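# Remove stained block from upright row, close the gap

## Task

Lift the block with the yellow-brown stain out of the line of on-edge blocks and set it down lying flat on an empty part of the bench, clear of the line. Then push the remaining grey blocks together so they stand face against face with no gap where the stained one was.

## Robot and tools

ROBOT. Two arms: left_arm carries a left hand, right_arm a right hand. Each hand is a four-digit hand (index, middle, ring, thumb) of hard plastic with rubber tips. A camera stand stands behind the arms. Calibrated bases in the scene frame: left_arm at (-0.021, +0.263, +0.033) m, right_arm at (+0.042, -0.239, +0.048) m, both turned only slightly about z.

FRAMES. Scene frame: origin at table-top height, midway between the arms; +x out over the table, +z up, +y toward left_arm. Camera left/right does not match arm names. Each hand has a hand point, just past the index/middle knuckles on the palm side. Its axes: +z along the straight fingers toward the tips; +y out of the palm face (the palm surface sits at y = -0.062 m); +x points across the palm away from the thumb on the right hand and toward the thumb on the left hand. A rigid mast beside the wrist on the palm side can strike objects.

execute_actions(actions, cameras). actions is a list of actions; each action is a list of 1 to 15 rows, one row per 1/30 s step; if fewer than 15 rows, the last row is held for the rest. Every action lasts 0.5 s. Each row is a single flat list of 48 numbers, all in [-1, 1], covering both arms even if one is idle:
1-6: left_arm dx, dy, dz, rx, ry, rz.
7-22: left hand's 16 slots: grasp numbers a, b, c, d in slots 7-10, and exactly 0 in the other 12 slots (any other value gets the row refused).
23-24: left current_limit, speed.
25-30: right_arm dx, dy, dz, rx, ry, rz.
31-46: right hand's slots, same layout (a, b, c, d then twelve zeros).
47-48: right current_limit, speed.
The six arm numbers are an offset, not a pose: they move the hand point away from its Hand target as it stood when the action began, expressed along that target's own axes. Scale: 1.0 = 0.6 m for dx, dy, dz and 180 degrees for the rotation vector (rx, ry, rz). All rows in one action measure from that same start, so rows are not summed within an action; but the next action starts from the new Hand target, so sending the same offset again moves further. All zeros means hold.
Grasp numbers are absolute hand settings, each -1 to +1, 0,0,0,0 being the open hand: a curls index and middle at their outer joints; b bends all three fingers at the knuckle; c swings the thumb across in front of the palm and draws the index toward it; d curls the ring finger. Useful closed shapes include (0.5, 0.25, 0.75, 0) or (0, 0.75, 0.75, 0) for a thumb-finger pinch. To keep a grip or leave a hand alone, resend its previous grasp numbers. current_limit maps -1..+1 to 0..550 mA per motor (floor 11 mA); speed sets joint set-point rate as (speed+1)/2 of 8.5 rad/s. Start values are +0.4 and -0.6; the last values sent persist.
cameras: list of names (cam_head_left, cam_head_right, cam_high, cam_left_wrist, cam_right_wrist, or ["all"]). Images come back only when asked or when actions is empty (then all by default). An unknown name invalidates the call.

RESULTS. Per arm: end_effector_position (m) and end_effector_quat_wxyz in the scene frame, which may be off by a few cm; Hand target, the commanded pose after clipping, from which the next offset counts; joint positions, velocities ("within noise" when still) and torques (include arm weight; joints 3 and 4 wrap at ±28 N m). Per hand, one value per motor in fixed order: hand_goal, hand_measured, hand_current_ma, hand_state (moving, goal, blocked, overload), plus hand_current_limit and hand_speed. A MOTOR HOT line warns of heating.

zoom_image(camera, region): enlarges [x0, y0, x1, y1] pixels (origin top-left, at most 504 by 504) of that camera's newest image; images are 672x504. read_manual(section) only returns licence text. finished_scene(scene=1) ends the scene for good; the result must hold with the robot let go.

BEHAVIOUR AND CAUTIONS. Orientation commands are clipped to within 40 degrees of the current measured orientation each step. The hand often stops short of target, and the elbow sags more when loaded; an all-zero action re-requests the target, and remaining error can be sent as a further offset; command slightly high when lifting. Tiny moves may not start. To stop pushing on something, command back past the hand point. Fingers squeeze only while their goal lies beyond the contact; a motor at 495 mA or more for 5 s cuts out for 10 s. Holding loads, stretched reach or pushing at unreachable poses heats motors; at 100 °C the arm drops for 30-60 s. The clock runs while thinking, and the robot keeps its last command meanwhile. Avoid: letting anything fall or be left off the table, releasing a moving block, dropping from height, slams, hard hits on fixed or heavy things, forceful pushes, and any contact or gripping between the two hands. Objects may occasionally be nudged by outside disturbances.

Each tool is called after "Call:" by a JSON object that holds its "fn" and its "kwargs".

## Session

Call:
{"fn": "execute_actions", "kwargs": {"actions": []}}

Scene clock: 0.00 s.
left_arm: end_effector_position=(+0.3361, +0.2896, +0.3303) hand_goal=(+0.754, +0.000, +0.576, +0.696, +0.714, +0.678, +0.226, +0.168, +0.754, +0.000, +0.576, +0.696, +0.754, +0.000, +0.576, +0.696) hand_measured=(+0.754, +0.000, +0.576, +0.696, +0.714, +0.678, +0.226, +0.168, +0.754, +0.000, +0.576, +0.696, +0.754, +0.000, +0.576, +0.696) hand_current_ma=(+0, +0, +0, +0, +0, +0, +0, +0, +0, +0, +0, +0, +0, +0, +0, +0) hand_state=(overload, goal, goal, goal, goal, goal, goal, goal, goal, goal, goal, goal, goal, goal, goal, goal) hand_current_limit=0.40 hand_speed=-0.60 end_effector_quat_wxyz=(-0.015, +0.400, +0.914, +0.059) | right_arm: end_effector_position=(+0.3311, -0.3543, +0.3325) hand_goal=(+0.754, +0.000, +0.576, +0.696, +0.714, +0.678, +0.226, +0.168, +0.754, +0.000, +0.576, +0.696, +0.754, +0.000, +0.576, +0.696) hand_measured=(+0.754, +0.000, +0.576, +0.696, +0.714, +0.678, +0.226, +0.168, +0.754, +0.000, +0.576, +0.696, +0.754, +0.000, +0.576, +0.696) hand_current_ma=(+0, +0, +0, +0, +0, +0, +0, +0, +0, +0, +0, +0, +0, +0, +0, +0) hand_state=(goal, goal, goal, goal, goal, goal, goal, goal, goal, goal, goal, goal, goal, goal, goal, goal) hand_current_limit=0.40 hand_speed=-0.60 end_effector_quat_wxyz=(+0.044, +0.847, +0.453, +0.274)
Joint positions: left_arm=[-0.195 1.164 1.238 -1.653 -0.122 -0.962] | right_arm=[-0.454 0.652 0.827 -1.337 -0.398 0.19]
Joint velocities: within noise
Joint torques (N m): no reading
Heat: left arm: hottest shoulder 34 °C; right arm: hottest waist 37 °C.
Hand target: left_arm +0.3414, +0.2885, +0.3418; -0.001, +0.400, +0.915, +0.062 | right_arm +0.3337, -0.3558, +0.3442; +0.053, +0.844, +0.454, +0.280

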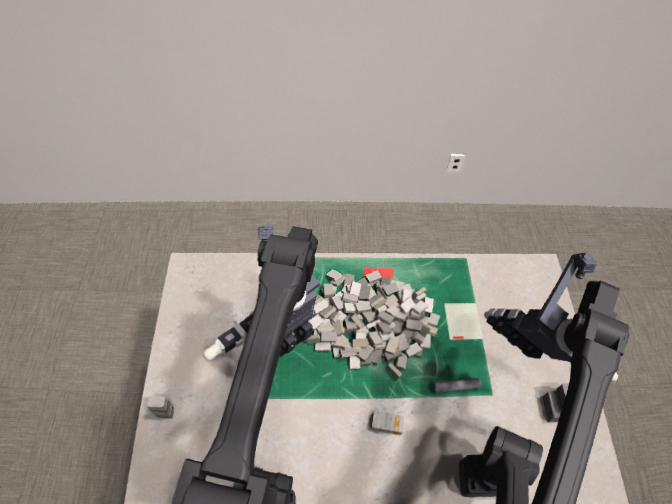

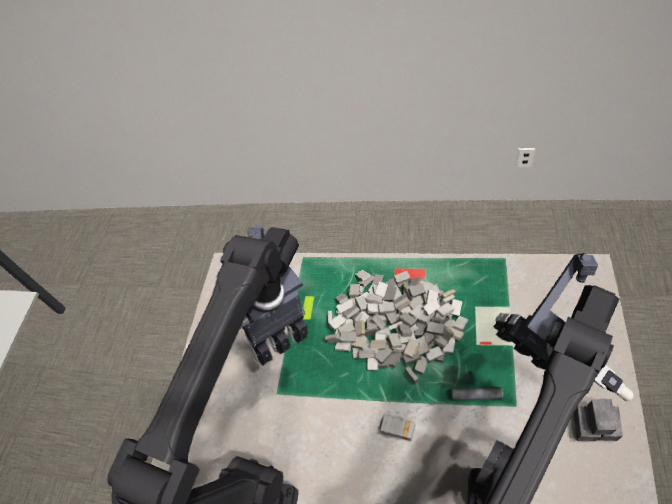

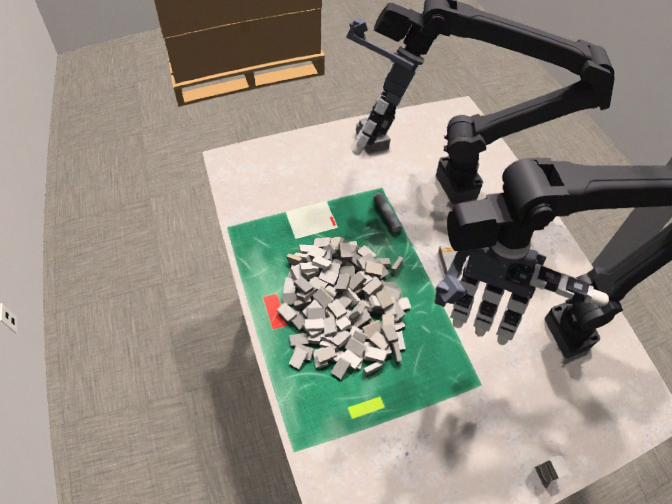

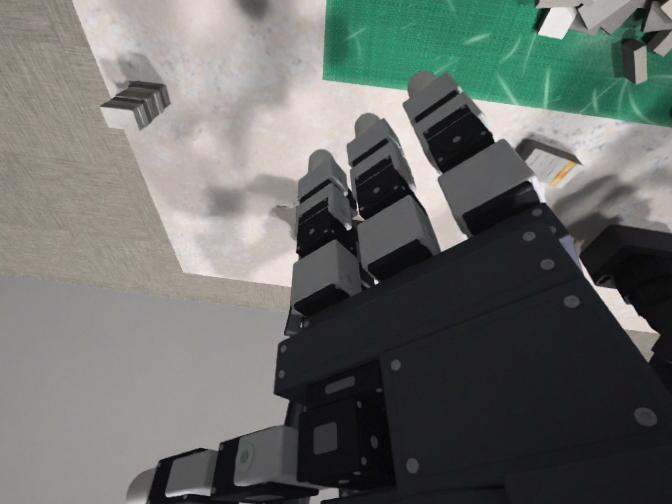

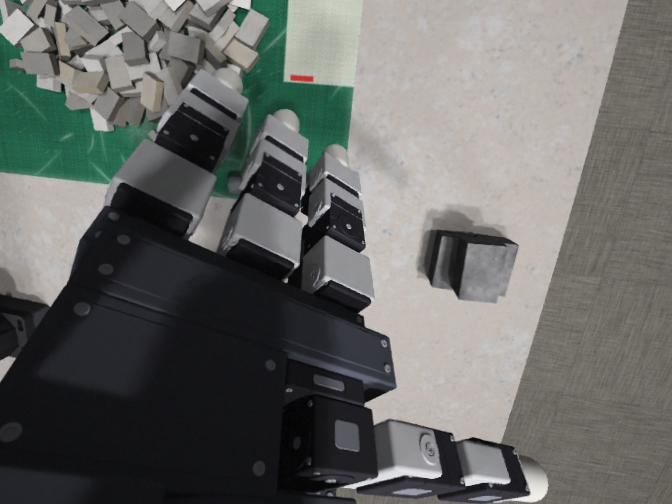

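Call:
{"fn": "zoom_image", "kwargs": {"camera": "cam_head_left", "region": [340, 380, 440, 455]}}

Call:
{"fn": "zoom_image", "kwargs": {"camera": "cam_head_left", "region": [130, 370, 230, 445]}}

Call:
{"fn": "zoom_image", "kwargs": {"camera": "cam_head_right", "region": [350, 390, 450, 465]}}

Call:
{"fn": "zoom_image", "kwargs": {"camera": "cam_left_wrist", "region": [500, 100, 640, 205]}}

Call:
{"fn": "zoom_image", "kwargs": {"camera": "cam_left_wrist", "region": [70, 50, 210, 155]}}

Call:
{"fn": "zoom_image", "kwargs": {"camera": "cam_high", "region": [420, 230, 480, 275]}}

Call:
{"fn": "zoom_image", "kwargs": {"camera": "cam_high", "region": [500, 440, 600, 504]}}

Scaled by 5.040 from the camera's 672x504 image, which has a finer 960x720 frame.

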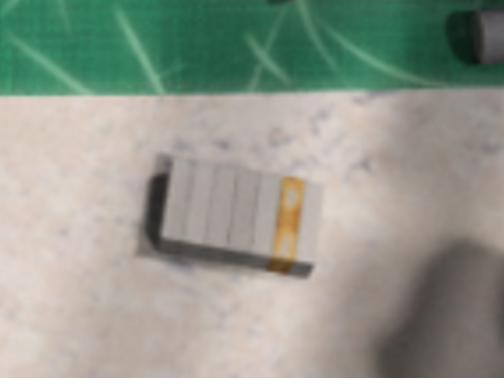

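Scaled by 5.040 from the camera's 672x504 image, which has a finer 960x720 frame.

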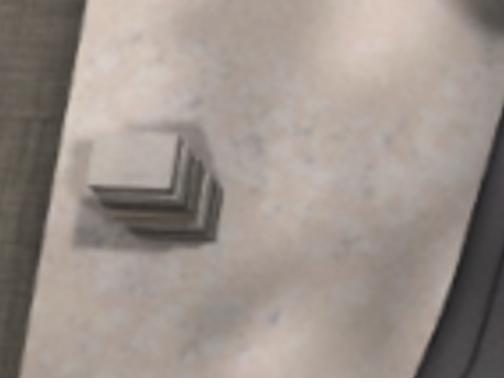

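Scaled by 5.040 from the camera's 672x504 image, which has a finer 960x720 frame.

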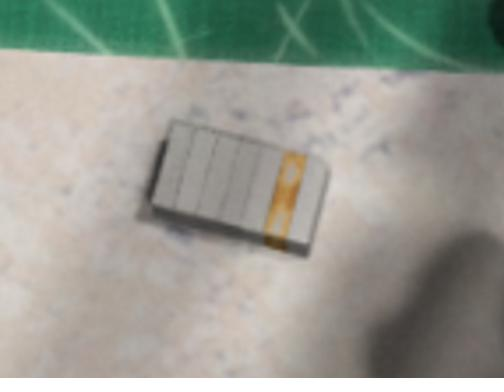

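Scaled by 3.600 from the camera's 672x504 image, which has a finer 960x720 frame.

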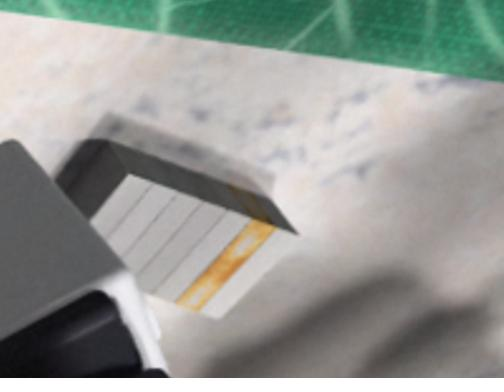

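Scaled by 3.600 from the camera's 672x504 image, which has a finer 960x720 frame.

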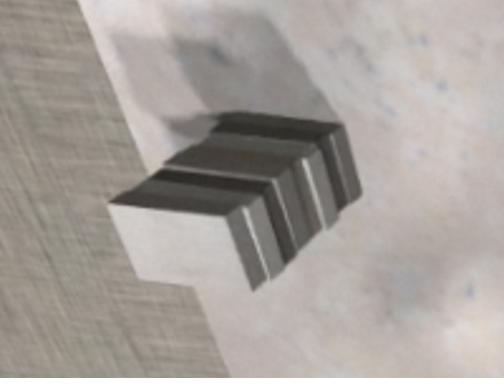

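Scaled by 8.400 from the camera's 672x504 image, which has a finer 960x720 frame.

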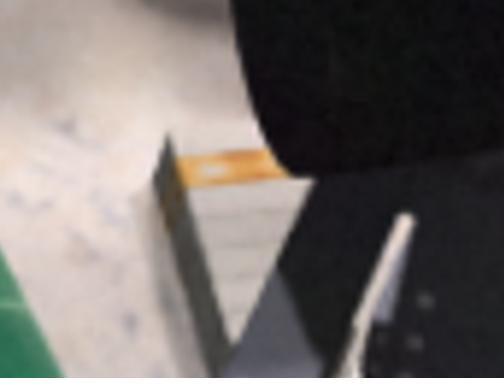

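Scaled by 5.040 from the camera's 672x504 image, which has a finer 960x720 frame.

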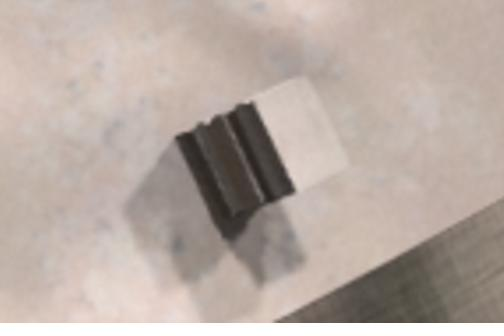

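Call:
{"fn": "execute_actions", "kwargs": {"actions": [[[0,0,0,0,0,0,0,0,0,0,0,0,0,0,0,0,0,0,0,0,0,0,0.4,-0.6,0.0815,-0.0288,0.066,0.0278,-0.0323,-0.1404,0,0,0,0,0,0,0,0,0,0,0,0,0,0,0,0,0.4,-0.6]],[[0,0,0,0,0,0,0,0,0,0,0,0,0,0,0,0,0,0,0,0,0,0,0.4,-0.6,0.0909,0.0154,0.0578,0.0278,-0.0323,-0.1404,0,0,0,0,0,0,0,0,0,0,0,0,0,0,0,0,0.4,-0.6]]]}}

Scene clock: 618.93 s.
left_arm: end_effector_position=(+0.3361, +0.2896, +0.3303) hand_goal=(+0.750, +0.000, +0.580, +0.700, +0.710, +0.680, +0.230, +0.170, +0.750, +0.000, +0.580, +0.700, +0.750, +0.000, +0.580, +0.700) hand_measured=(+0.754, +0.000, +0.578, +0.698, +0.714, +0.678, +0.224, +0.168, +0.752, +0.000, +0.578, +0.698, +0.752, +0.000, +0.578, +0.698) hand_current_ma=(+0, +0, -7, -7, +10, -8, -24, -9, +5, +0, -8, -7, +6, +0, -7, -6) hand_state=(overload, goal, goal, goal, goal, goal, goal, goal, goal, goal, goal, goal, goal, goal, goal, goal) hand_current_limit=0.40 hand_speed=-0.60 end_effector_quat_wxyz=(-0.015, +0.400, +0.914, +0.059) | right_arm: end_effector_position=(+0.3864, -0.2419, +0.2979) hand_goal=(+0.750, +0.000, +0.580, +0.700, +0.710, +0.680, +0.230, +0.170, +0.750, +0.000, +0.580, +0.700, +0.750, +0.000, +0.580, +0.700) hand_measured=(+0.752, +0.002, +0.578, +0.698, +0.714, +0.678, +0.226, +0.168, +0.752, +0.002, +0.578, +0.698, +0.752, +0.002, +0.578, +0.698) hand_current_ma=(+0, +0, +0, +0, +1, +0, -1, +0, +0, +0, +0, +0, +0, +0, +0, +0) hand_state=(goal, goal, goal, goal, goal, goal, goal, goal, goal, goal, goal, goal, goal, goal, goal, goal) hand_current_limit=0.40 hand_speed=-0.60 end_effector_quat_wxyz=(+0.127, +0.597, +0.786, +0.101)
Joint positions: left_arm=[-0.195 1.164 1.238 -1.653 -0.122 -0.962] | right_arm=[0.004 0.779 0.808 -1.274 -0.015 -0.293]
Joint torques (N m): left_arm=[2.08 -5.89 10.14 0.54 -0.33 -0.08] | right_arm=[-1.26 -4.19 10.56 1.11 0.07 -0.11]
Heat: left arm: hottest elbow 43 °C; right arm: hottest elbow 44 °C.
Hand target: left_arm +0.3414, +0.2885, +0.3418; -0.001, +0.400, +0.915, +0.062 | right_arm +0.3917, -0.2448, +0.3074; +0.140, +0.595, +0.784, +0.107
Off the commanded pose: left_arm 0.013 m, 2 deg | right_arm 0.011 m, 2 deg.

Call:
{"fn": "execute_actions", "kwargs": {"actions": [[[0,0,0,0,0,0,0,0,0,0,0,0,0,0,0,0,0,0,0,0,0,0,0.4,-0.6,0.1097,0.0063,0.0403,0.0173,-0.0343,-0.1462,0,0,0,0,0,0,0,0,0,0,0,0,0,0,0,0,0.4,-0.6]],[[0,0,0,0,0,0,0,0,0,0,0,0,0,0,0,0,0,0,0,0,0,0,0.4,-0.6,0.0985,0.057,0.0272,0.0173,-0.0343,-0.1462,0,0,0,0,0,0,0,0,0,0,0,0,0,0,0,0,0.4,-0.6]],[[0,0,0,0,0,0,0,0,0,0,0,0,0,0,0,0,0,0,0,0,0,0,0.4,-0.6,0.0923,0.051,0.003,0.0218,-0.0467,-0.1409,0,0,0,0,0,0,0,0,0,0,0,0,0,0,0,0,0.4,-0.6]],[[0,0,0,0,0,0,0,0,0,0,0,0,0,0,0,0,0,0,0,0,0,0,0.4,-0.6,0.0608,0.0852,-0.0133,0.0218,-0.0467,-0.1409,0,0,0,0,0,0,0,0,0,0,0,0,0,0,0,0,0.4,-0.6]],[[0,0,0,0,0,0,0,0,0,0,0,0,0,0,0,0,0,0,0,0,0,0,0.4,-0.6,0.036,0.037,-0.043,0.0445,-0.0533,-0.1254,0,0,0,0,0,0,0,0,0,0,0,0,0,0,0,0,0.4,-0.6]],[[0,0,0,0,0,0,0,0,0,0,0,0,0,0,0,0,0,0,0,0,0,0,0.4,-0.6,0.0125,0.0398,-0.0525,0.0445,-0.0533,-0.1254,0,0,0,0,0,0,0,0,0,0,0,0,0,0,0,0,0.4,-0.6]]], "cameras": ["all"]}}

Scene clock: 664.53 s.
left_arm: end_effector_position=(+0.3361, +0.2896, +0.3303) hand_goal=(+0.750, +0.000, +0.580, +0.700, +0.710, +0.680, +0.230, +0.170, +0.750, +0.000, +0.580, +0.700, +0.750, +0.000, +0.580, +0.700) hand_measured=(+0.754, +0.000, +0.578, +0.698, +0.714, +0.678, +0.224, +0.168, +0.752, +0.000, +0.578, +0.698, +0.752, +0.000, +0.578, +0.698) hand_current_ma=(+0, +0, -7, -7, +10, -8, -24, -9, +5, +0, -8, -7, +6, +0, -7, -6) hand_state=(overload, goal, goal, goal, goal, goal, goal, goal, goal, goal, goal, goal, goal, goal, goal, goal) hand_current_limit=0.40 hand_speed=-0.60 end_effector_quat_wxyz=(-0.015, +0.400, +0.914, +0.059) | right_arm: end_effector_position=(+0.2412, +0.0060, +0.1918) hand_goal=(+0.750, +0.000, +0.580, +0.700, +0.710, +0.680, +0.230, +0.170, +0.750, +0.000, +0.580, +0.700, +0.750, +0.000, +0.580, +0.700) hand_measured=(+0.742, -0.002, +0.578, +0.698, +0.702, +0.678, +0.228, +0.168, +0.742, -0.002, +0.578, +0.698, +0.742, -0.002, +0.578, +0.698) hand_current_ma=(-3, +0, +0, +0, -2, +0, -1, +0, -3, +0, +0, +0, -4, +0, +0, +0) hand_state=(goal, goal, goal, goal, goal, goal, goal, goal, goal, goal, goal, goal, goal, goal, goal, goal) hand_current_limit=0.40 hand_speed=-0.60 end_effector_quat_wxyz=(+0.342, -0.542, +0.642, -0.421)
Joint positions: left_arm=[-0.195 1.164 1.238 -1.653 -0.122 -0.962] | right_arm=[1.308 1.013 0.686 -1.015 1.134 -1.84]
Joint torques (N m): left_arm=[2.02 -5.89 10.13 0.51 -0.34 -0.07] | right_arm=[-0.97 -6.65 8.31 0.76 0.74 -0.02]
Heat: left arm: hottest elbow 43 °C; right arm: hottest elbow 42 °C.
Hand target: left_arm +0.3414, +0.2885, +0.3418; -0.001, +0.400, +0.915, +0.062 | right_arm +0.2426, +0.0053, +0.1903; +0.342, -0.542, +0.643, -0.419
Off the commanded pose: left_arm 0.013 m, 2 deg | right_arm 0.002 m, 0 deg.

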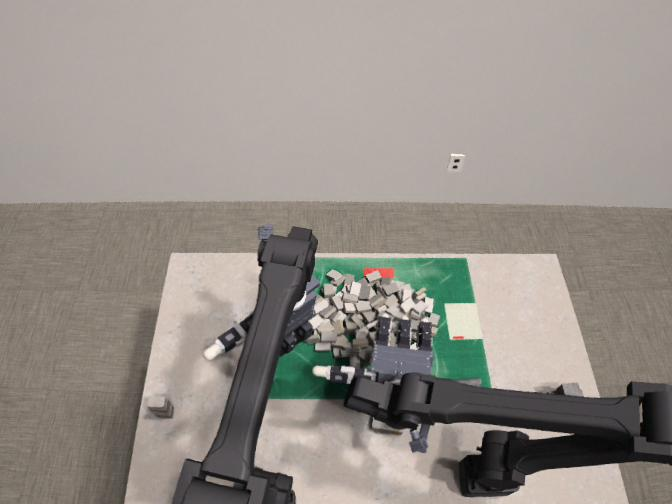

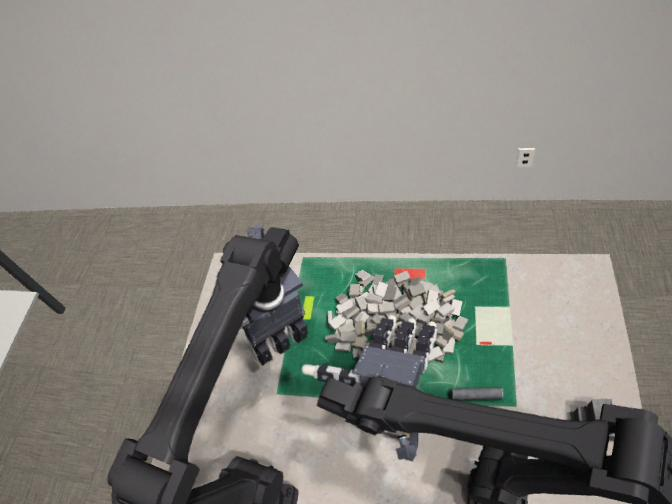

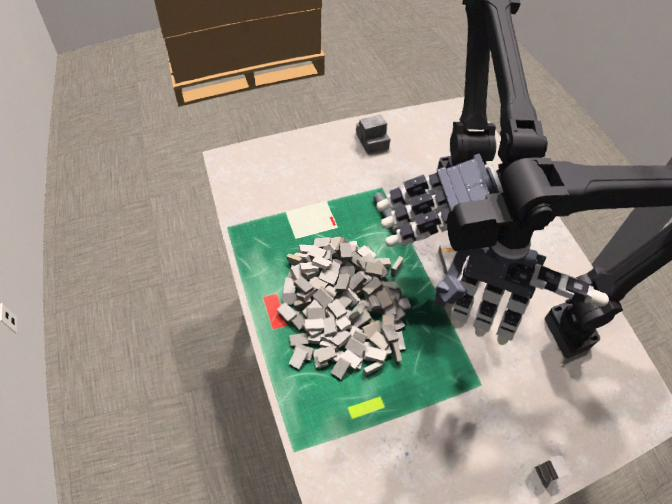

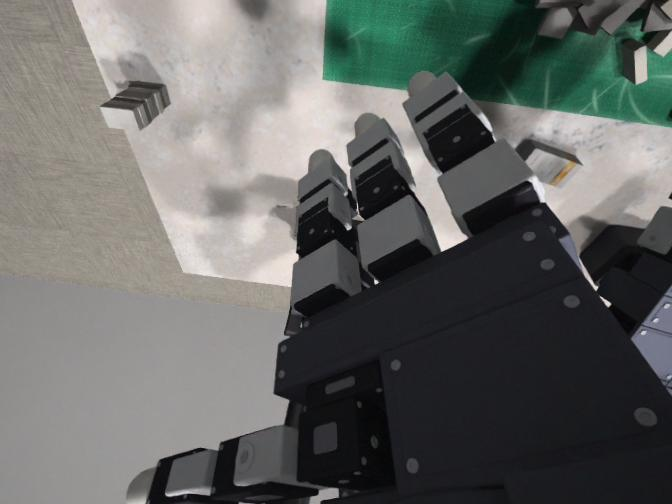

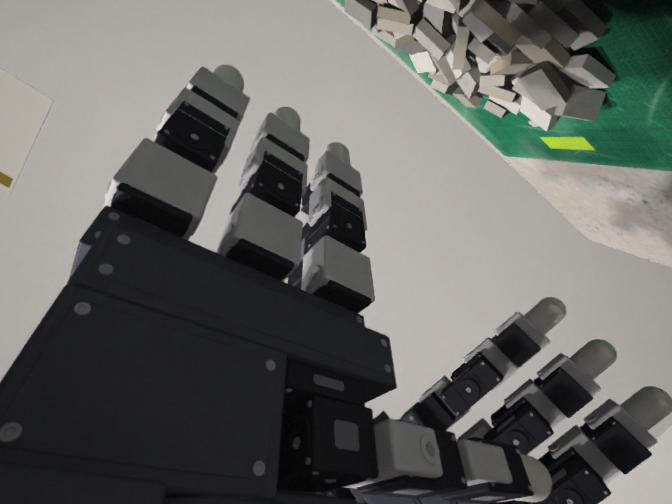

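Call:
{"fn": "execute_actions", "kwargs": {"actions": [[[0,0,0,0,0,0,0,0,0,0,0,0,0,0,0,0,0,0,0,0,0,0,0.4,-0.6,0.0625,0.0744,0.0245,0,0,0,0.25,0,0.4,0,0,0,0,0,0,0,0,0,0,0,0,0,0.4,-0.6]],[[0,0,0,0,0,0,0,0,0,0,0,0,0,0,0,0,0,0,0,0,0,0,0.4,-0.6,0.0625,0.0744,0.0245,0,0,0,0.5,0,0.75,0,0,0,0,0,0,0,0,0,0,0,0,0,0.4,-0.6]]], "cameras": ["all"]}}

Scene clock: 794.87 s.
left_arm: end_effector_position=(+0.3361, +0.2896, +0.3303) hand_goal=(+0.750, +0.000, +0.580, +0.700, +0.710, +0.680, +0.230, +0.170, +0.750, +0.000, +0.580, +0.700, +0.750, +0.000, +0.580, +0.700) hand_measured=(+0.754, +0.000, +0.578, +0.698, +0.714, +0.678, +0.224, +0.168, +0.752, +0.000, +0.578, +0.698, +0.752, +0.000, +0.578, +0.698) hand_current_ma=(+0, +0, -7, -7, +10, -8, -24, -9, +5, +0, -8, -7, +6, +0, -7, -6) hand_state=(overload, goal, goal, goal, goal, goal, goal, goal, goal, goal, goal, goal, goal, goal, goal, goal) hand_current_limit=0.40 hand_speed=-0.60 end_effector_quat_wxyz=(-0.015, +0.400, +0.914, +0.059) | right_arm: end_effector_position=(+0.2160, -0.0775, +0.0904) hand_goal=(+0.538, +0.000, -0.282, +0.226, -0.514, +0.680, +0.042, -0.018, +0.626, +0.000, -0.220, +0.200, +0.988, +0.000, +0.580, +0.650) hand_measured=(+0.532, +0.000, -0.278, +0.228, -0.512, +0.678, +0.044, -0.016, +0.620, +0.000, -0.218, +0.202, +0.962, +0.000, +0.578, +0.652) hand_current_ma=(-2, +0, +1, +1, +0, +0, +0, +1, -2, +0, +0, +0, -22, +0, +0, +0) hand_state=(goal, goal, goal, goal, goal, goal, goal, goal, goal, goal, goal, goal, blocked, goal, goal, goal) hand_current_limit=0.40 hand_speed=-0.60 end_effector_quat_wxyz=(+0.331, -0.547, +0.640, -0.426)
Joint positions: left_arm=[-0.195 1.164 1.238 -1.653 -0.122 -0.962] | right_arm=[1.307 0.893 0.333 -0.82 1.132 -1.829]
Joint torques (N m): left_arm=[2.02 -5.71 10.14 0.54 -0.34 -0.08] | right_arm=[-0.67 -3.66 8.87 0.59 0.81 -0.09]
Heat: left arm: hottest elbow 44 °C; right arm: hottest elbow 40 °C.
Hand target: left_arm +0.3414, +0.2885, +0.3418; -0.001, +0.400, +0.915, +0.062 | right_arm +0.2188, -0.0680, +0.0979; +0.342, -0.542, +0.643, -0.419
Off the commanded pose: left_arm 0.013 m, 2 deg | right_arm 0.012 m, 2 deg.

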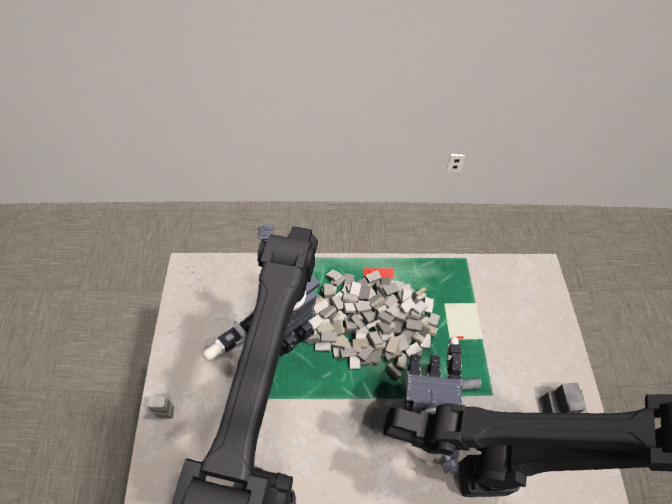

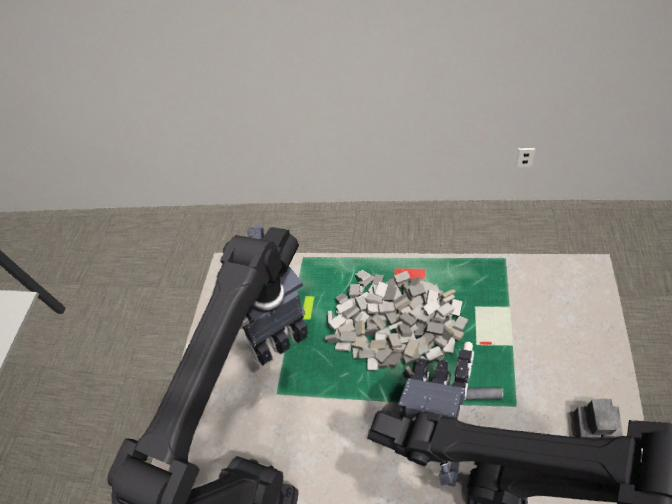

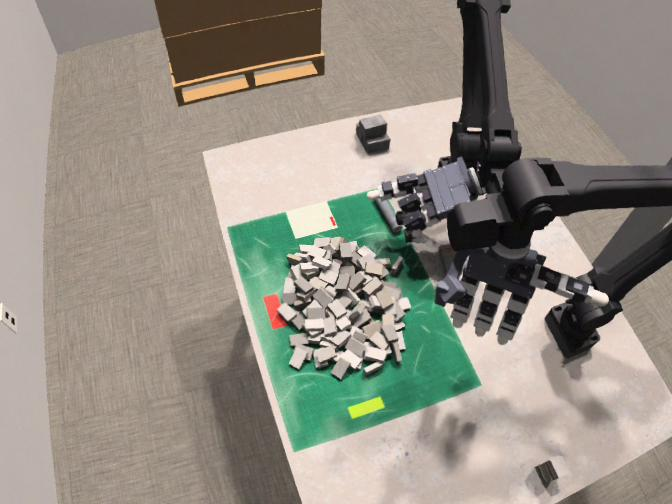

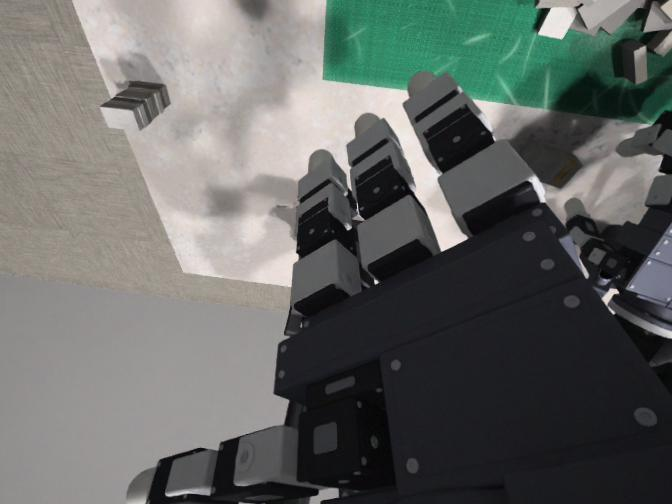

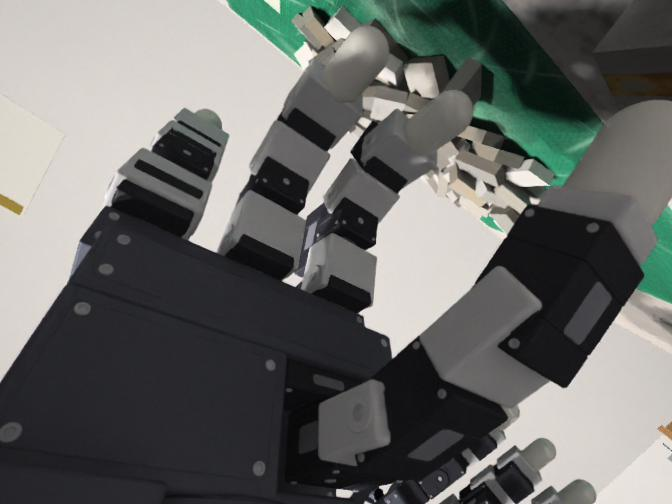

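Call:
{"fn": "zoom_image", "kwargs": {"camera": "cam_right_wrist", "region": [420, 0, 672, 189]}}

Call:
{"fn": "zoom_image", "kwargs": {"camera": "cam_left_wrist", "region": [500, 100, 672, 229]}}

Scaled by 2.000 from the camera's 672x504 image, which has a finer 960x720 frame.

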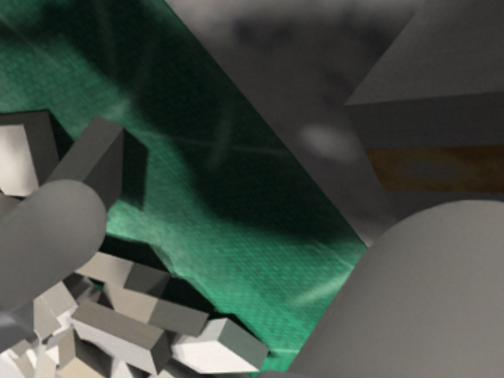

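Scaled by 2.930 from the camera's 672x504 image, which has a finer 960x720 frame.

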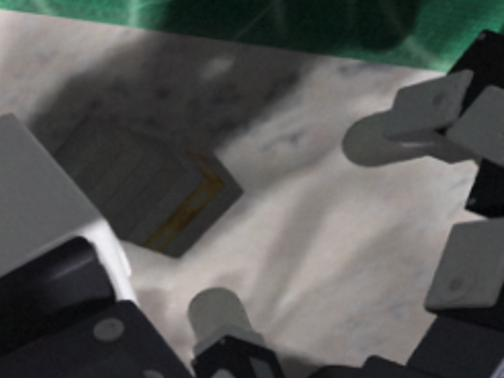

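Call:
{"fn": "execute_actions", "kwargs": {"actions": [[[0,0,0,0,0,0,0,0,0,0,0,0,0,0,0,0,0,0,0,0,0,0,0.4,-0.6,-0.0207,0.052,0.0155,0,0,0,0.5,0,0.75,0,0,0,0,0,0,0,0,0,0,0,0,0,0.4,-0.6]]], "cameras": ["cam_left_wrist","cam_right_wrist","cam_head_left"]}}

Call:
{"fn": "zoom_image", "kwargs": {"camera": "cam_left_wrist", "region": [510, 115, 630, 205]}}

Call:
{"fn": "zoom_image", "kwargs": {"camera": "cam_right_wrist", "region": [420, 0, 672, 189]}}

Scene clock: 895.57 s.
left_arm: end_effector_position=(+0.3361, +0.2896, +0.3303) hand_goal=(+0.750, +0.000, +0.580, +0.700, +0.710, +0.680, +0.230, +0.170, +0.750, +0.000, +0.580, +0.700, +0.750, +0.000, +0.580, +0.700) hand_measured=(+0.754, +0.000, +0.578, +0.698, +0.714, +0.678, +0.224, +0.168, +0.752, +0.000, +0.578, +0.698, +0.752, +0.000, +0.578, +0.698) hand_current_ma=(+0, +0, -7, -7, +10, -8, -24, -9, +5, +0, -8, -7, +6, +0, -7, -6) hand_state=(overload, goal, goal, goal, goal, goal, goal, goal, goal, goal, goal, goal, goal, goal, goal, goal) hand_current_limit=0.40 hand_speed=-0.60 end_effector_quat_wxyz=(-0.015, +0.400, +0.914, +0.059) | right_arm: end_effector_position=(+0.2157, -0.0578, +0.0658) hand_goal=(+0.538, +0.000, -0.282, +0.226, -0.514, +0.680, +0.042, -0.018, +0.626, +0.000, -0.220, +0.200, +0.988, +0.000, +0.580, +0.650) hand_measured=(+0.532, +0.000, -0.278, +0.228, -0.514, +0.678, +0.042, -0.016, +0.620, +0.000, -0.218, +0.202, +0.966, +0.000, +0.578, +0.652) hand_current_ma=(-2, +0, +1, +1, +0, +0, +0, +0, -2, +0, +0, +0, -18, +0, +0, +0) hand_state=(goal, goal, goal, goal, goal, goal, goal, goal, goal, goal, goal, goal, blocked, goal, goal, goal) hand_current_limit=0.40 hand_speed=-0.60 end_effector_quat_wxyz=(+0.336, -0.548, +0.639, -0.423)
Joint positions: left_arm=[-0.195 1.164 1.238 -1.653 -0.122 -0.962] | right_arm=[1.337 1.053 0.331 -0.693 1.135 -1.78]
Joint torques (N m): left_arm=[2.02 -5.83 10.13 0.55 -0.34 -0.08] | right_arm=[-0.56 -4.37 6.43 0.55 0.88 0.12]
Heat: left arm: hottest elbow 44 °C; right arm: hottest elbow 42 °C.
Hand target: left_arm +0.3414, +0.2885, +0.3418; -0.001, +0.400, +0.915, +0.062 | right_arm +0.2165, -0.0556, +0.0655; +0.342, -0.542, +0.643, -0.419
Off the commanded pose: left_arm 0.013 m, 2 deg | right_arm 0.003 m, 1 deg.
Images, in order (width x height): cam_head_left 672x504, cam_left_wrist 672x504, cam_right_wrist 672x504.

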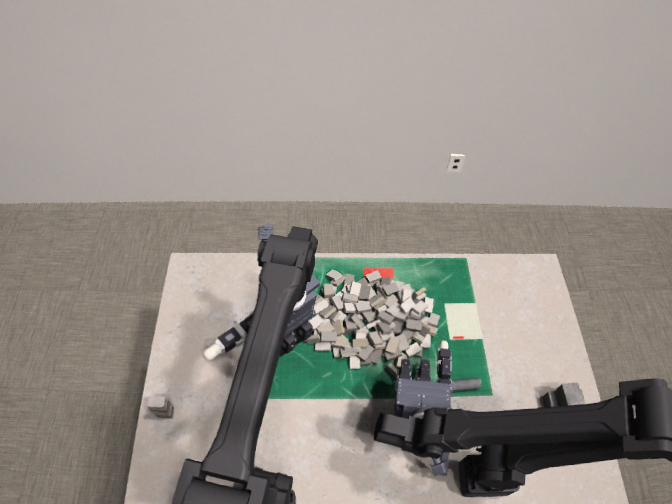

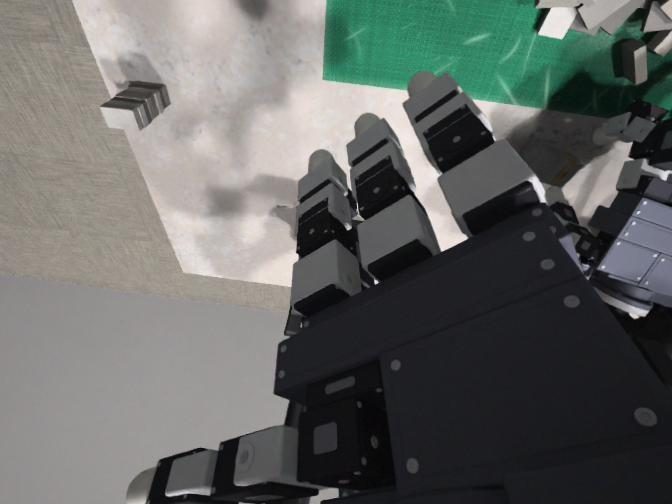

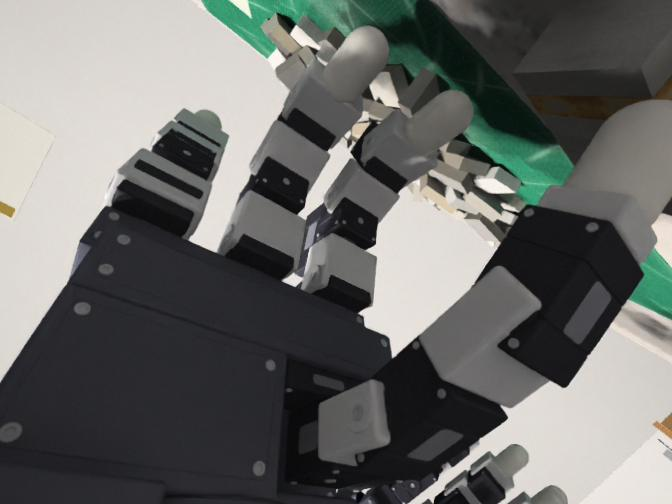

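Scaled by 4.200 from the camera's 672x504 image, which has a finer 960x720 frame.

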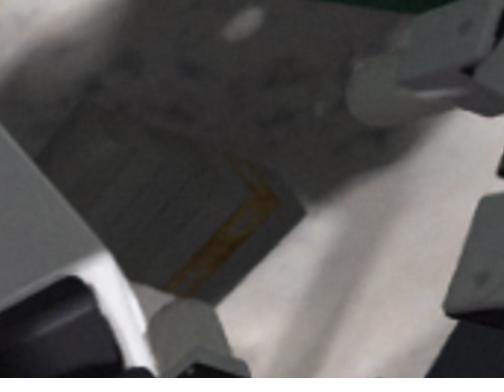

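Scaled by 2.000 from the camera's 672x504 image, which has a finer 960x720 frame.

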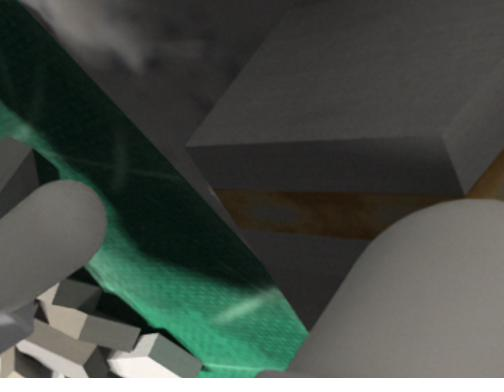

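Call:
{"fn": "execute_actions", "kwargs": {"actions": [[[0,0,0,0,0,0,0,0,0,0,0,0,0,0,0,0,0,0,0,0,0,0,0.4,-0.6,-0.002,0.0232,-0.0113,0,0,0,0.5,0,0.75,0,0,0,0,0,0,0,0,0,0,0,0,0,0.4,-0.6]]], "cameras": ["cam_left_wrist","cam_right_wrist"]}}

Call:
{"fn": "zoom_image", "kwargs": {"camera": "cam_left_wrist", "region": [510, 115, 630, 205]}}

Call:
{"fn": "zoom_image", "kwargs": {"camera": "cam_right_wrist", "region": [420, 0, 672, 189]}}

Scene clock: 1054.47 s.
left_arm: end_effector_position=(+0.3361, +0.2896, +0.3303) hand_goal=(+0.750, +0.000, +0.580, +0.700, +0.710, +0.680, +0.230, +0.170, +0.750, +0.000, +0.580, +0.700, +0.750, +0.000, +0.580, +0.700) hand_measured=(+0.754, +0.000, +0.578, +0.698, +0.714, +0.678, +0.224, +0.168, +0.752, +0.000, +0.578, +0.698, +0.752, +0.000, +0.578, +0.698) hand_current_ma=(+0, +0, -7, -7, +10, -8, -24, -9, +5, +0, -8, -7, +6, +0, -7, -6) hand_state=(overload, goal, goal, goal, goal, goal, goal, goal, goal, goal, goal, goal, goal, goal, goal, goal) hand_current_limit=0.40 hand_speed=-0.60 end_effector_quat_wxyz=(-0.015, +0.400, +0.914, +0.059) | right_arm: end_effector_position=(+0.2058, -0.0532, +0.0559) hand_goal=(+0.538, +0.000, -0.282, +0.226, -0.514, +0.680, +0.042, -0.018, +0.626, +0.000, -0.220, +0.200, +0.988, +0.000, +0.580, +0.650) hand_measured=(+0.532, +0.000, -0.278, +0.228, -0.514, +0.678, +0.042, -0.016, +0.620, +0.000, -0.218, +0.202, +0.966, +0.000, +0.578, +0.652) hand_current_ma=(-2, +0, +1, +1, +0, +0, +0, +0, -2, +0, +0, +0, -17, +0, +0, +0) hand_state=(goal, goal, goal, goal, goal, goal, goal, goal, goal, goal, goal, goal, blocked, goal, goal, goal) hand_current_limit=0.40 hand_speed=-0.60 end_effector_quat_wxyz=(+0.344, -0.541, +0.645, -0.416)
Joint positions: left_arm=[-0.195 1.164 1.238 -1.653 -0.122 -0.962] | right_arm=[1.392 1.112 0.331 -0.738 1.14 -1.635]
Joint torques (N m): left_arm=[1.96 -5.89 10.15 0.55 -0.33 -0.08] | right_arm=[-0.09 -3.66 6.64 -0.53 0.96 0.15]
Heat: left arm: hottest elbow 45 °C; right arm: hottest elbow 38 °C.
Hand target: left_arm +0.3414, +0.2885, +0.3418; -0.001, +0.400, +0.915, +0.062 | right_arm +0.2049, -0.0524, +0.0556; +0.342, -0.543, +0.643, -0.419
Off the commanded pose: left_arm 0.013 m, 2 deg | right_arm 0.001 m, 0 deg.
Images, in order (width x height): cam_left_wrist 672x504, cam_right_wrist 672x504.

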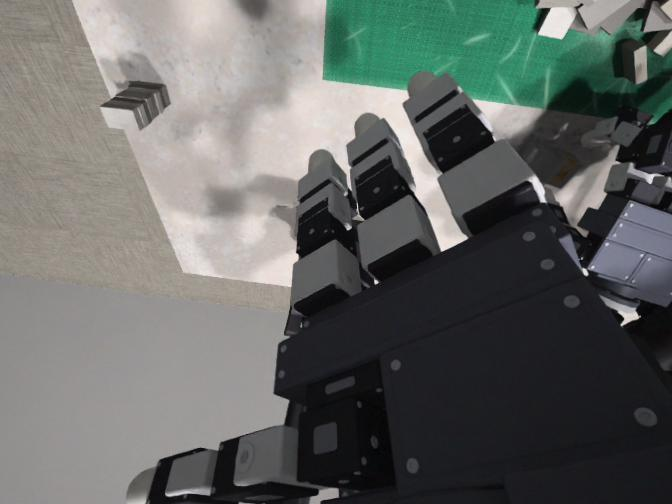

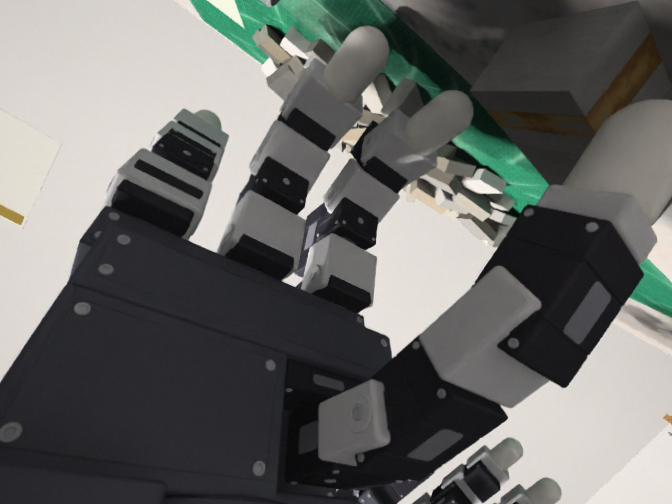

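Scaled by 4.200 from the camera's 672x504 image, which has a finer 960x720 frame.

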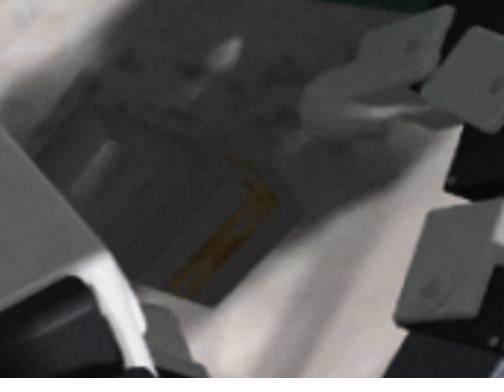

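Scaled by 2.000 from the camera's 672x504 image, which has a finer 960x720 frame.

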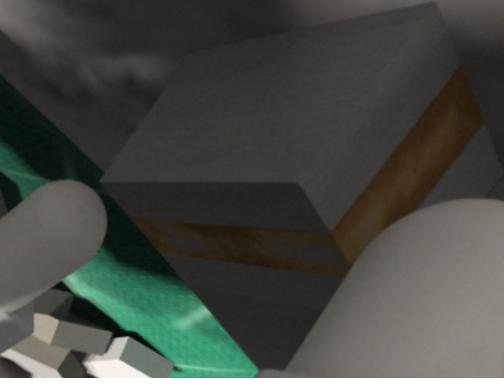

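Call:
{"fn": "execute_actions", "kwargs": {"actions": [[[0,0,0,0,0,0,0,0,0,0,0,0,0,0,0,0,0,0,0,0,0,0,0.4,-0.6,0,0.0155,0.0015,0,0,0,0.5,0,0.75,0,0,0,0,0,0,0,0,0,0,0,0,0,0.4,-0.6]]], "cameras": ["cam_left_wrist","cam_right_wrist"]}}

Call:
{"fn": "zoom_image", "kwargs": {"camera": "cam_left_wrist", "region": [510, 115, 630, 205]}}

Call:
{"fn": "zoom_image", "kwargs": {"camera": "cam_right_wrist", "region": [420, 0, 672, 189]}}

Scene clock: 1121.27 s.
left_arm: end_effector_position=(+0.3361, +0.2896, +0.3303) hand_goal=(+0.750, +0.000, +0.580, +0.700, +0.710, +0.680, +0.230, +0.170, +0.750, +0.000, +0.580, +0.700, +0.750, +0.000, +0.580, +0.700) hand_measured=(+0.754, +0.000, +0.578, +0.698, +0.714, +0.678, +0.224, +0.168, +0.752, +0.000, +0.578, +0.698, +0.752, +0.000, +0.578, +0.698) hand_current_ma=(+0, +0, -7, -7, +10, -8, -24, -9, +5, +0, -8, -7, +6, +0, -7, -6) hand_state=(overload, goal, goal, goal, goal, goal, goal, goal, goal, goal, goal, goal, goal, goal, goal, goal) hand_current_limit=0.40 hand_speed=-0.60 end_effector_quat_wxyz=(-0.015, +0.400, +0.914, +0.059) | right_arm: end_effector_position=(+0.2033, -0.0534, +0.0481) hand_goal=(+0.538, +0.000, -0.282, +0.226, -0.514, +0.680, +0.042, -0.018, +0.626, +0.000, -0.220, +0.200, +0.988, +0.000, +0.580, +0.650) hand_measured=(+0.532, +0.000, -0.278, +0.228, -0.514, +0.678, +0.042, -0.016, +0.620, +0.000, -0.218, +0.202, +0.966, +0.000, +0.578, +0.652) hand_current_ma=(-2, +0, +1, +1, +0, +0, +0, +0, -2, +0, +0, +0, -17, +0, +0, +0) hand_state=(goal, goal, goal, goal, goal, goal, goal, goal, goal, goal, goal, goal, blocked, goal, goal, goal) hand_current_limit=0.40 hand_speed=-0.60 end_effector_quat_wxyz=(+0.340, -0.542, +0.644, -0.420)
Joint positions: left_arm=[-0.195 1.164 1.238 -1.653 -0.122 -0.962] | right_arm=[1.406 1.158 0.331 -0.738 1.141 -1.595]
Joint torques (N m): left_arm=[2.08 -5.83 10.14 0.54 -0.34 -0.08] | right_arm=[0.21 -4.31 5.81 -0.17 0.92 0.14]
Heat: left arm: hottest elbow 45 °C; right arm: hottest elbow 38 °C.
Hand target: left_arm +0.3414, +0.2885, +0.3418; -0.001, +0.400, +0.915, +0.062 | right_arm +0.2019, -0.0520, +0.0468; +0.342, -0.542, +0.643, -0.419
Off the commanded pose: left_arm 0.013 m, 2 deg | right_arm 0.002 m, 0 deg.
Images, in order (width x height): cam_left_wrist 672x504, cam_right_wrist 672x504.

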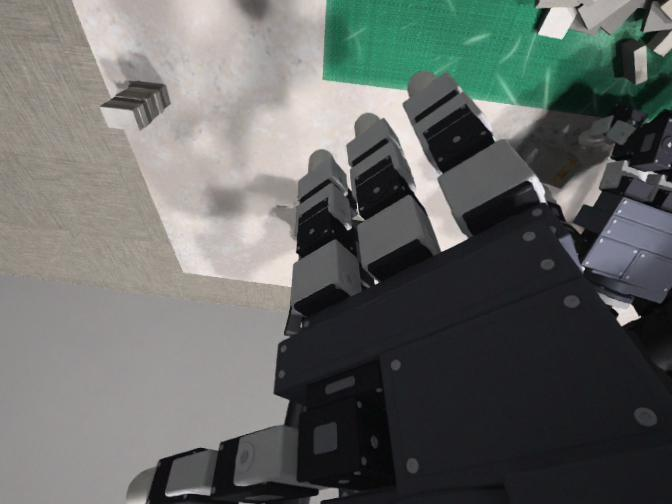

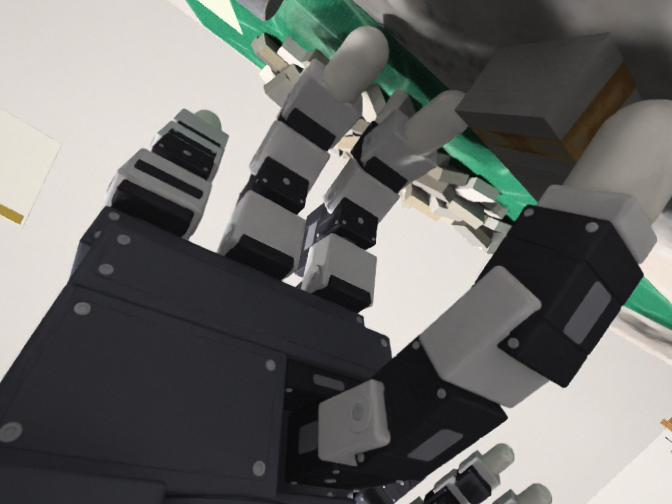

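Scaled by 4.200 from the camera's 672x504 image, which has a finer 960x720 frame.

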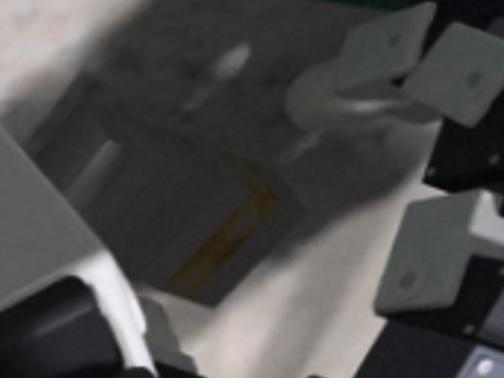

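Scaled by 2.000 from the camera's 672x504 image, which has a finer 960x720 frame.

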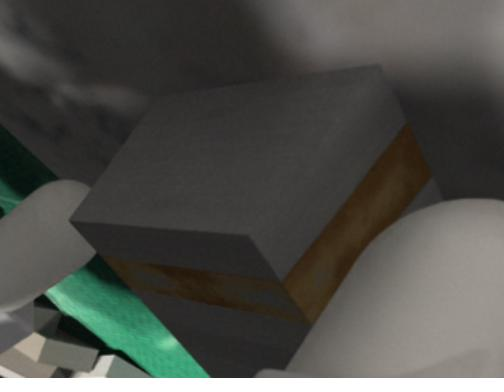

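Call:
{"fn": "execute_actions", "kwargs": {"actions": [[[0,0,0,0,0,0,0,0,0,0,0,0,0,0,0,0,0,0,0,0,0,0,0.4,-0.6,0,-0.0028,0.0082,0,0,0,0.5,0.1,0.75,0,0,0,0,0,0,0,0,0,0,0,0,0,0.4,-0.85]],[[0,0,0,0,0,0,0,0,0,0,0,0,0,0,0,0,0,0,0,0,0,0,0.4,-0.6,0,0,0,0,0,0,0.5,0.2,0.75,0,0,0,0,0,0,0,0,0,0,0,0,0,0.4,-0.85]],[[0,0,0,0,0,0,0,0,0,0,0,0,0,0,0,0,0,0,0,0,0,0,0.4,-0.6,0,0,0,0,0,0,0.5,0.26,0.75,0,0,0,0,0,0,0,0,0,0,0,0,0,0.4,-0.85]]], "cameras": ["cam_left_wrist","cam_right_wrist"]}}

Call:
{"fn": "zoom_image", "kwargs": {"camera": "cam_left_wrist", "region": [510, 115, 630, 205]}}

Call:
{"fn": "zoom_image", "kwargs": {"camera": "cam_right_wrist", "region": [420, 0, 672, 189]}}

Scene clock: 1179.07 s.
left_arm: end_effector_position=(+0.3361, +0.2896, +0.3303) hand_goal=(+0.750, +0.000, +0.580, +0.700, +0.710, +0.680, +0.230, +0.170, +0.750, +0.000, +0.580, +0.700, +0.750, +0.000, +0.580, +0.700) hand_measured=(+0.754, +0.000, +0.578, +0.698, +0.714, +0.678, +0.224, +0.168, +0.752, +0.000, +0.578, +0.698, +0.752, +0.000, +0.578, +0.698) hand_current_ma=(+0, +0, -7, -7, +10, -8, -24, -9, +5, +0, -8, -7, +6, +0, -7, -6) hand_state=(overload, goal, goal, goal, goal, goal, goal, goal, goal, goal, goal, goal, goal, goal, goal, goal) hand_current_limit=0.40 hand_speed=-0.60 end_effector_quat_wxyz=(-0.015, +0.400, +0.914, +0.059) | right_arm: end_effector_position=(+0.2071, -0.0504, +0.0485) hand_goal=(+0.186, +0.000, -0.204, +0.278, -0.514, +0.680, +0.042, +0.034, +0.170, +0.000, -0.272, +0.200, +0.598, +0.000, +0.580, +0.702) hand_measured=(+0.226, +0.000, -0.188, +0.284, -0.514, +0.678, +0.044, +0.034, +0.170, +0.000, -0.268, +0.202, +0.590, +0.000, +0.578, +0.698) hand_current_ma=(+48, +0, +9, +2, +0, +0, +1, +0, +0, +0, +1, +0, -3, +0, +0, -1) hand_state=(blocked, goal, goal, goal, goal, goal, goal, goal, goal, goal, goal, goal, goal, goal, goal, goal) hand_current_limit=0.40 hand_speed=-0.85 end_effector_quat_wxyz=(+0.345, -0.541, +0.642, -0.420)
Joint positions: left_arm=[-0.195 1.164 1.238 -1.653 -0.122 -0.962] | right_arm=[1.394 1.158 0.328 -0.694 1.147 -1.635]
Joint torques (N m): left_arm=[2.08 -5.77 10.15 0.53 -0.34 -0.07] | right_arm=[-0.85 -5.54 5.23 0.31 0.63 -0.11]
Heat: left arm: hottest elbow 45 °C; right arm: hottest elbow 38 °C.
Hand target: left_arm +0.3414, +0.2885, +0.3418; -0.001, +0.400, +0.915, +0.062 | right_arm +0.2070, -0.0529, +0.0463; +0.342, -0.542, +0.643, -0.419
Off the commanded pose: left_arm 0.013 m, 2 deg | right_arm 0.003 m, 0 deg.
Images, in order (width x height): cam_left_wrist 672x504, cam_right_wrist 672x504.

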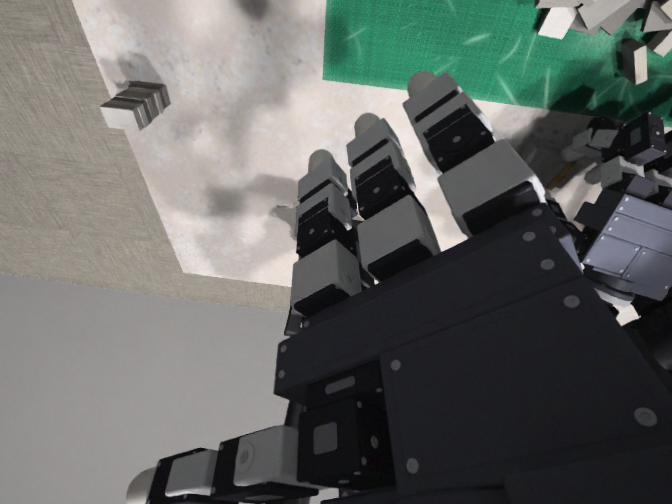

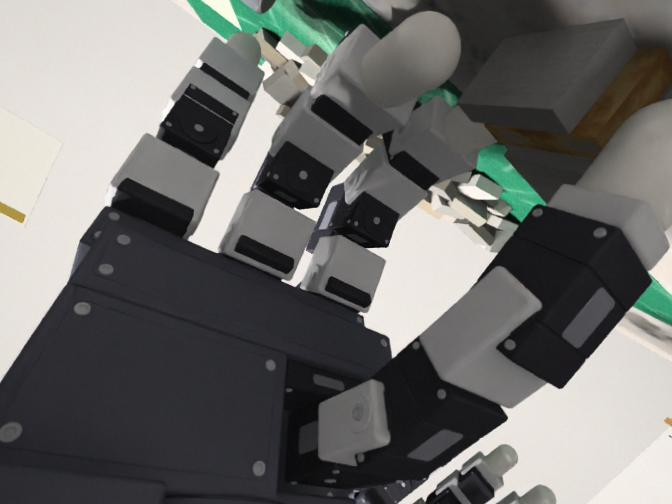

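Scaled by 4.200 from the camera's 672x504 image, which has a finer 960x720 frame.

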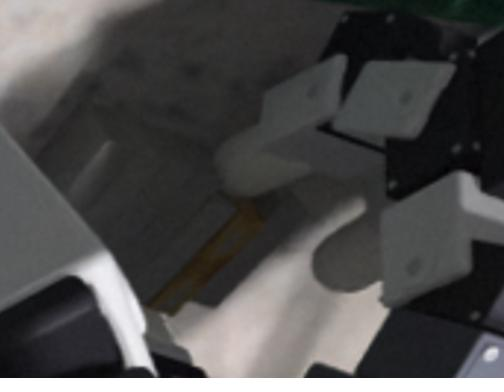

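Scaled by 2.000 from the camera's 672x504 image, which has a finer 960x720 frame.

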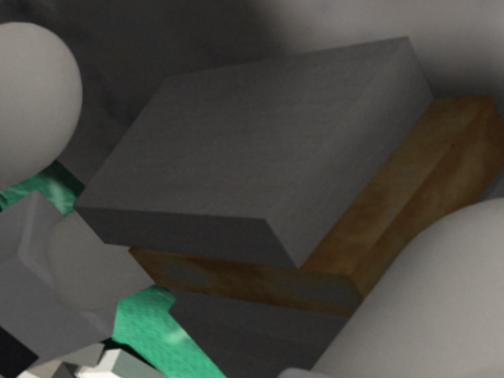

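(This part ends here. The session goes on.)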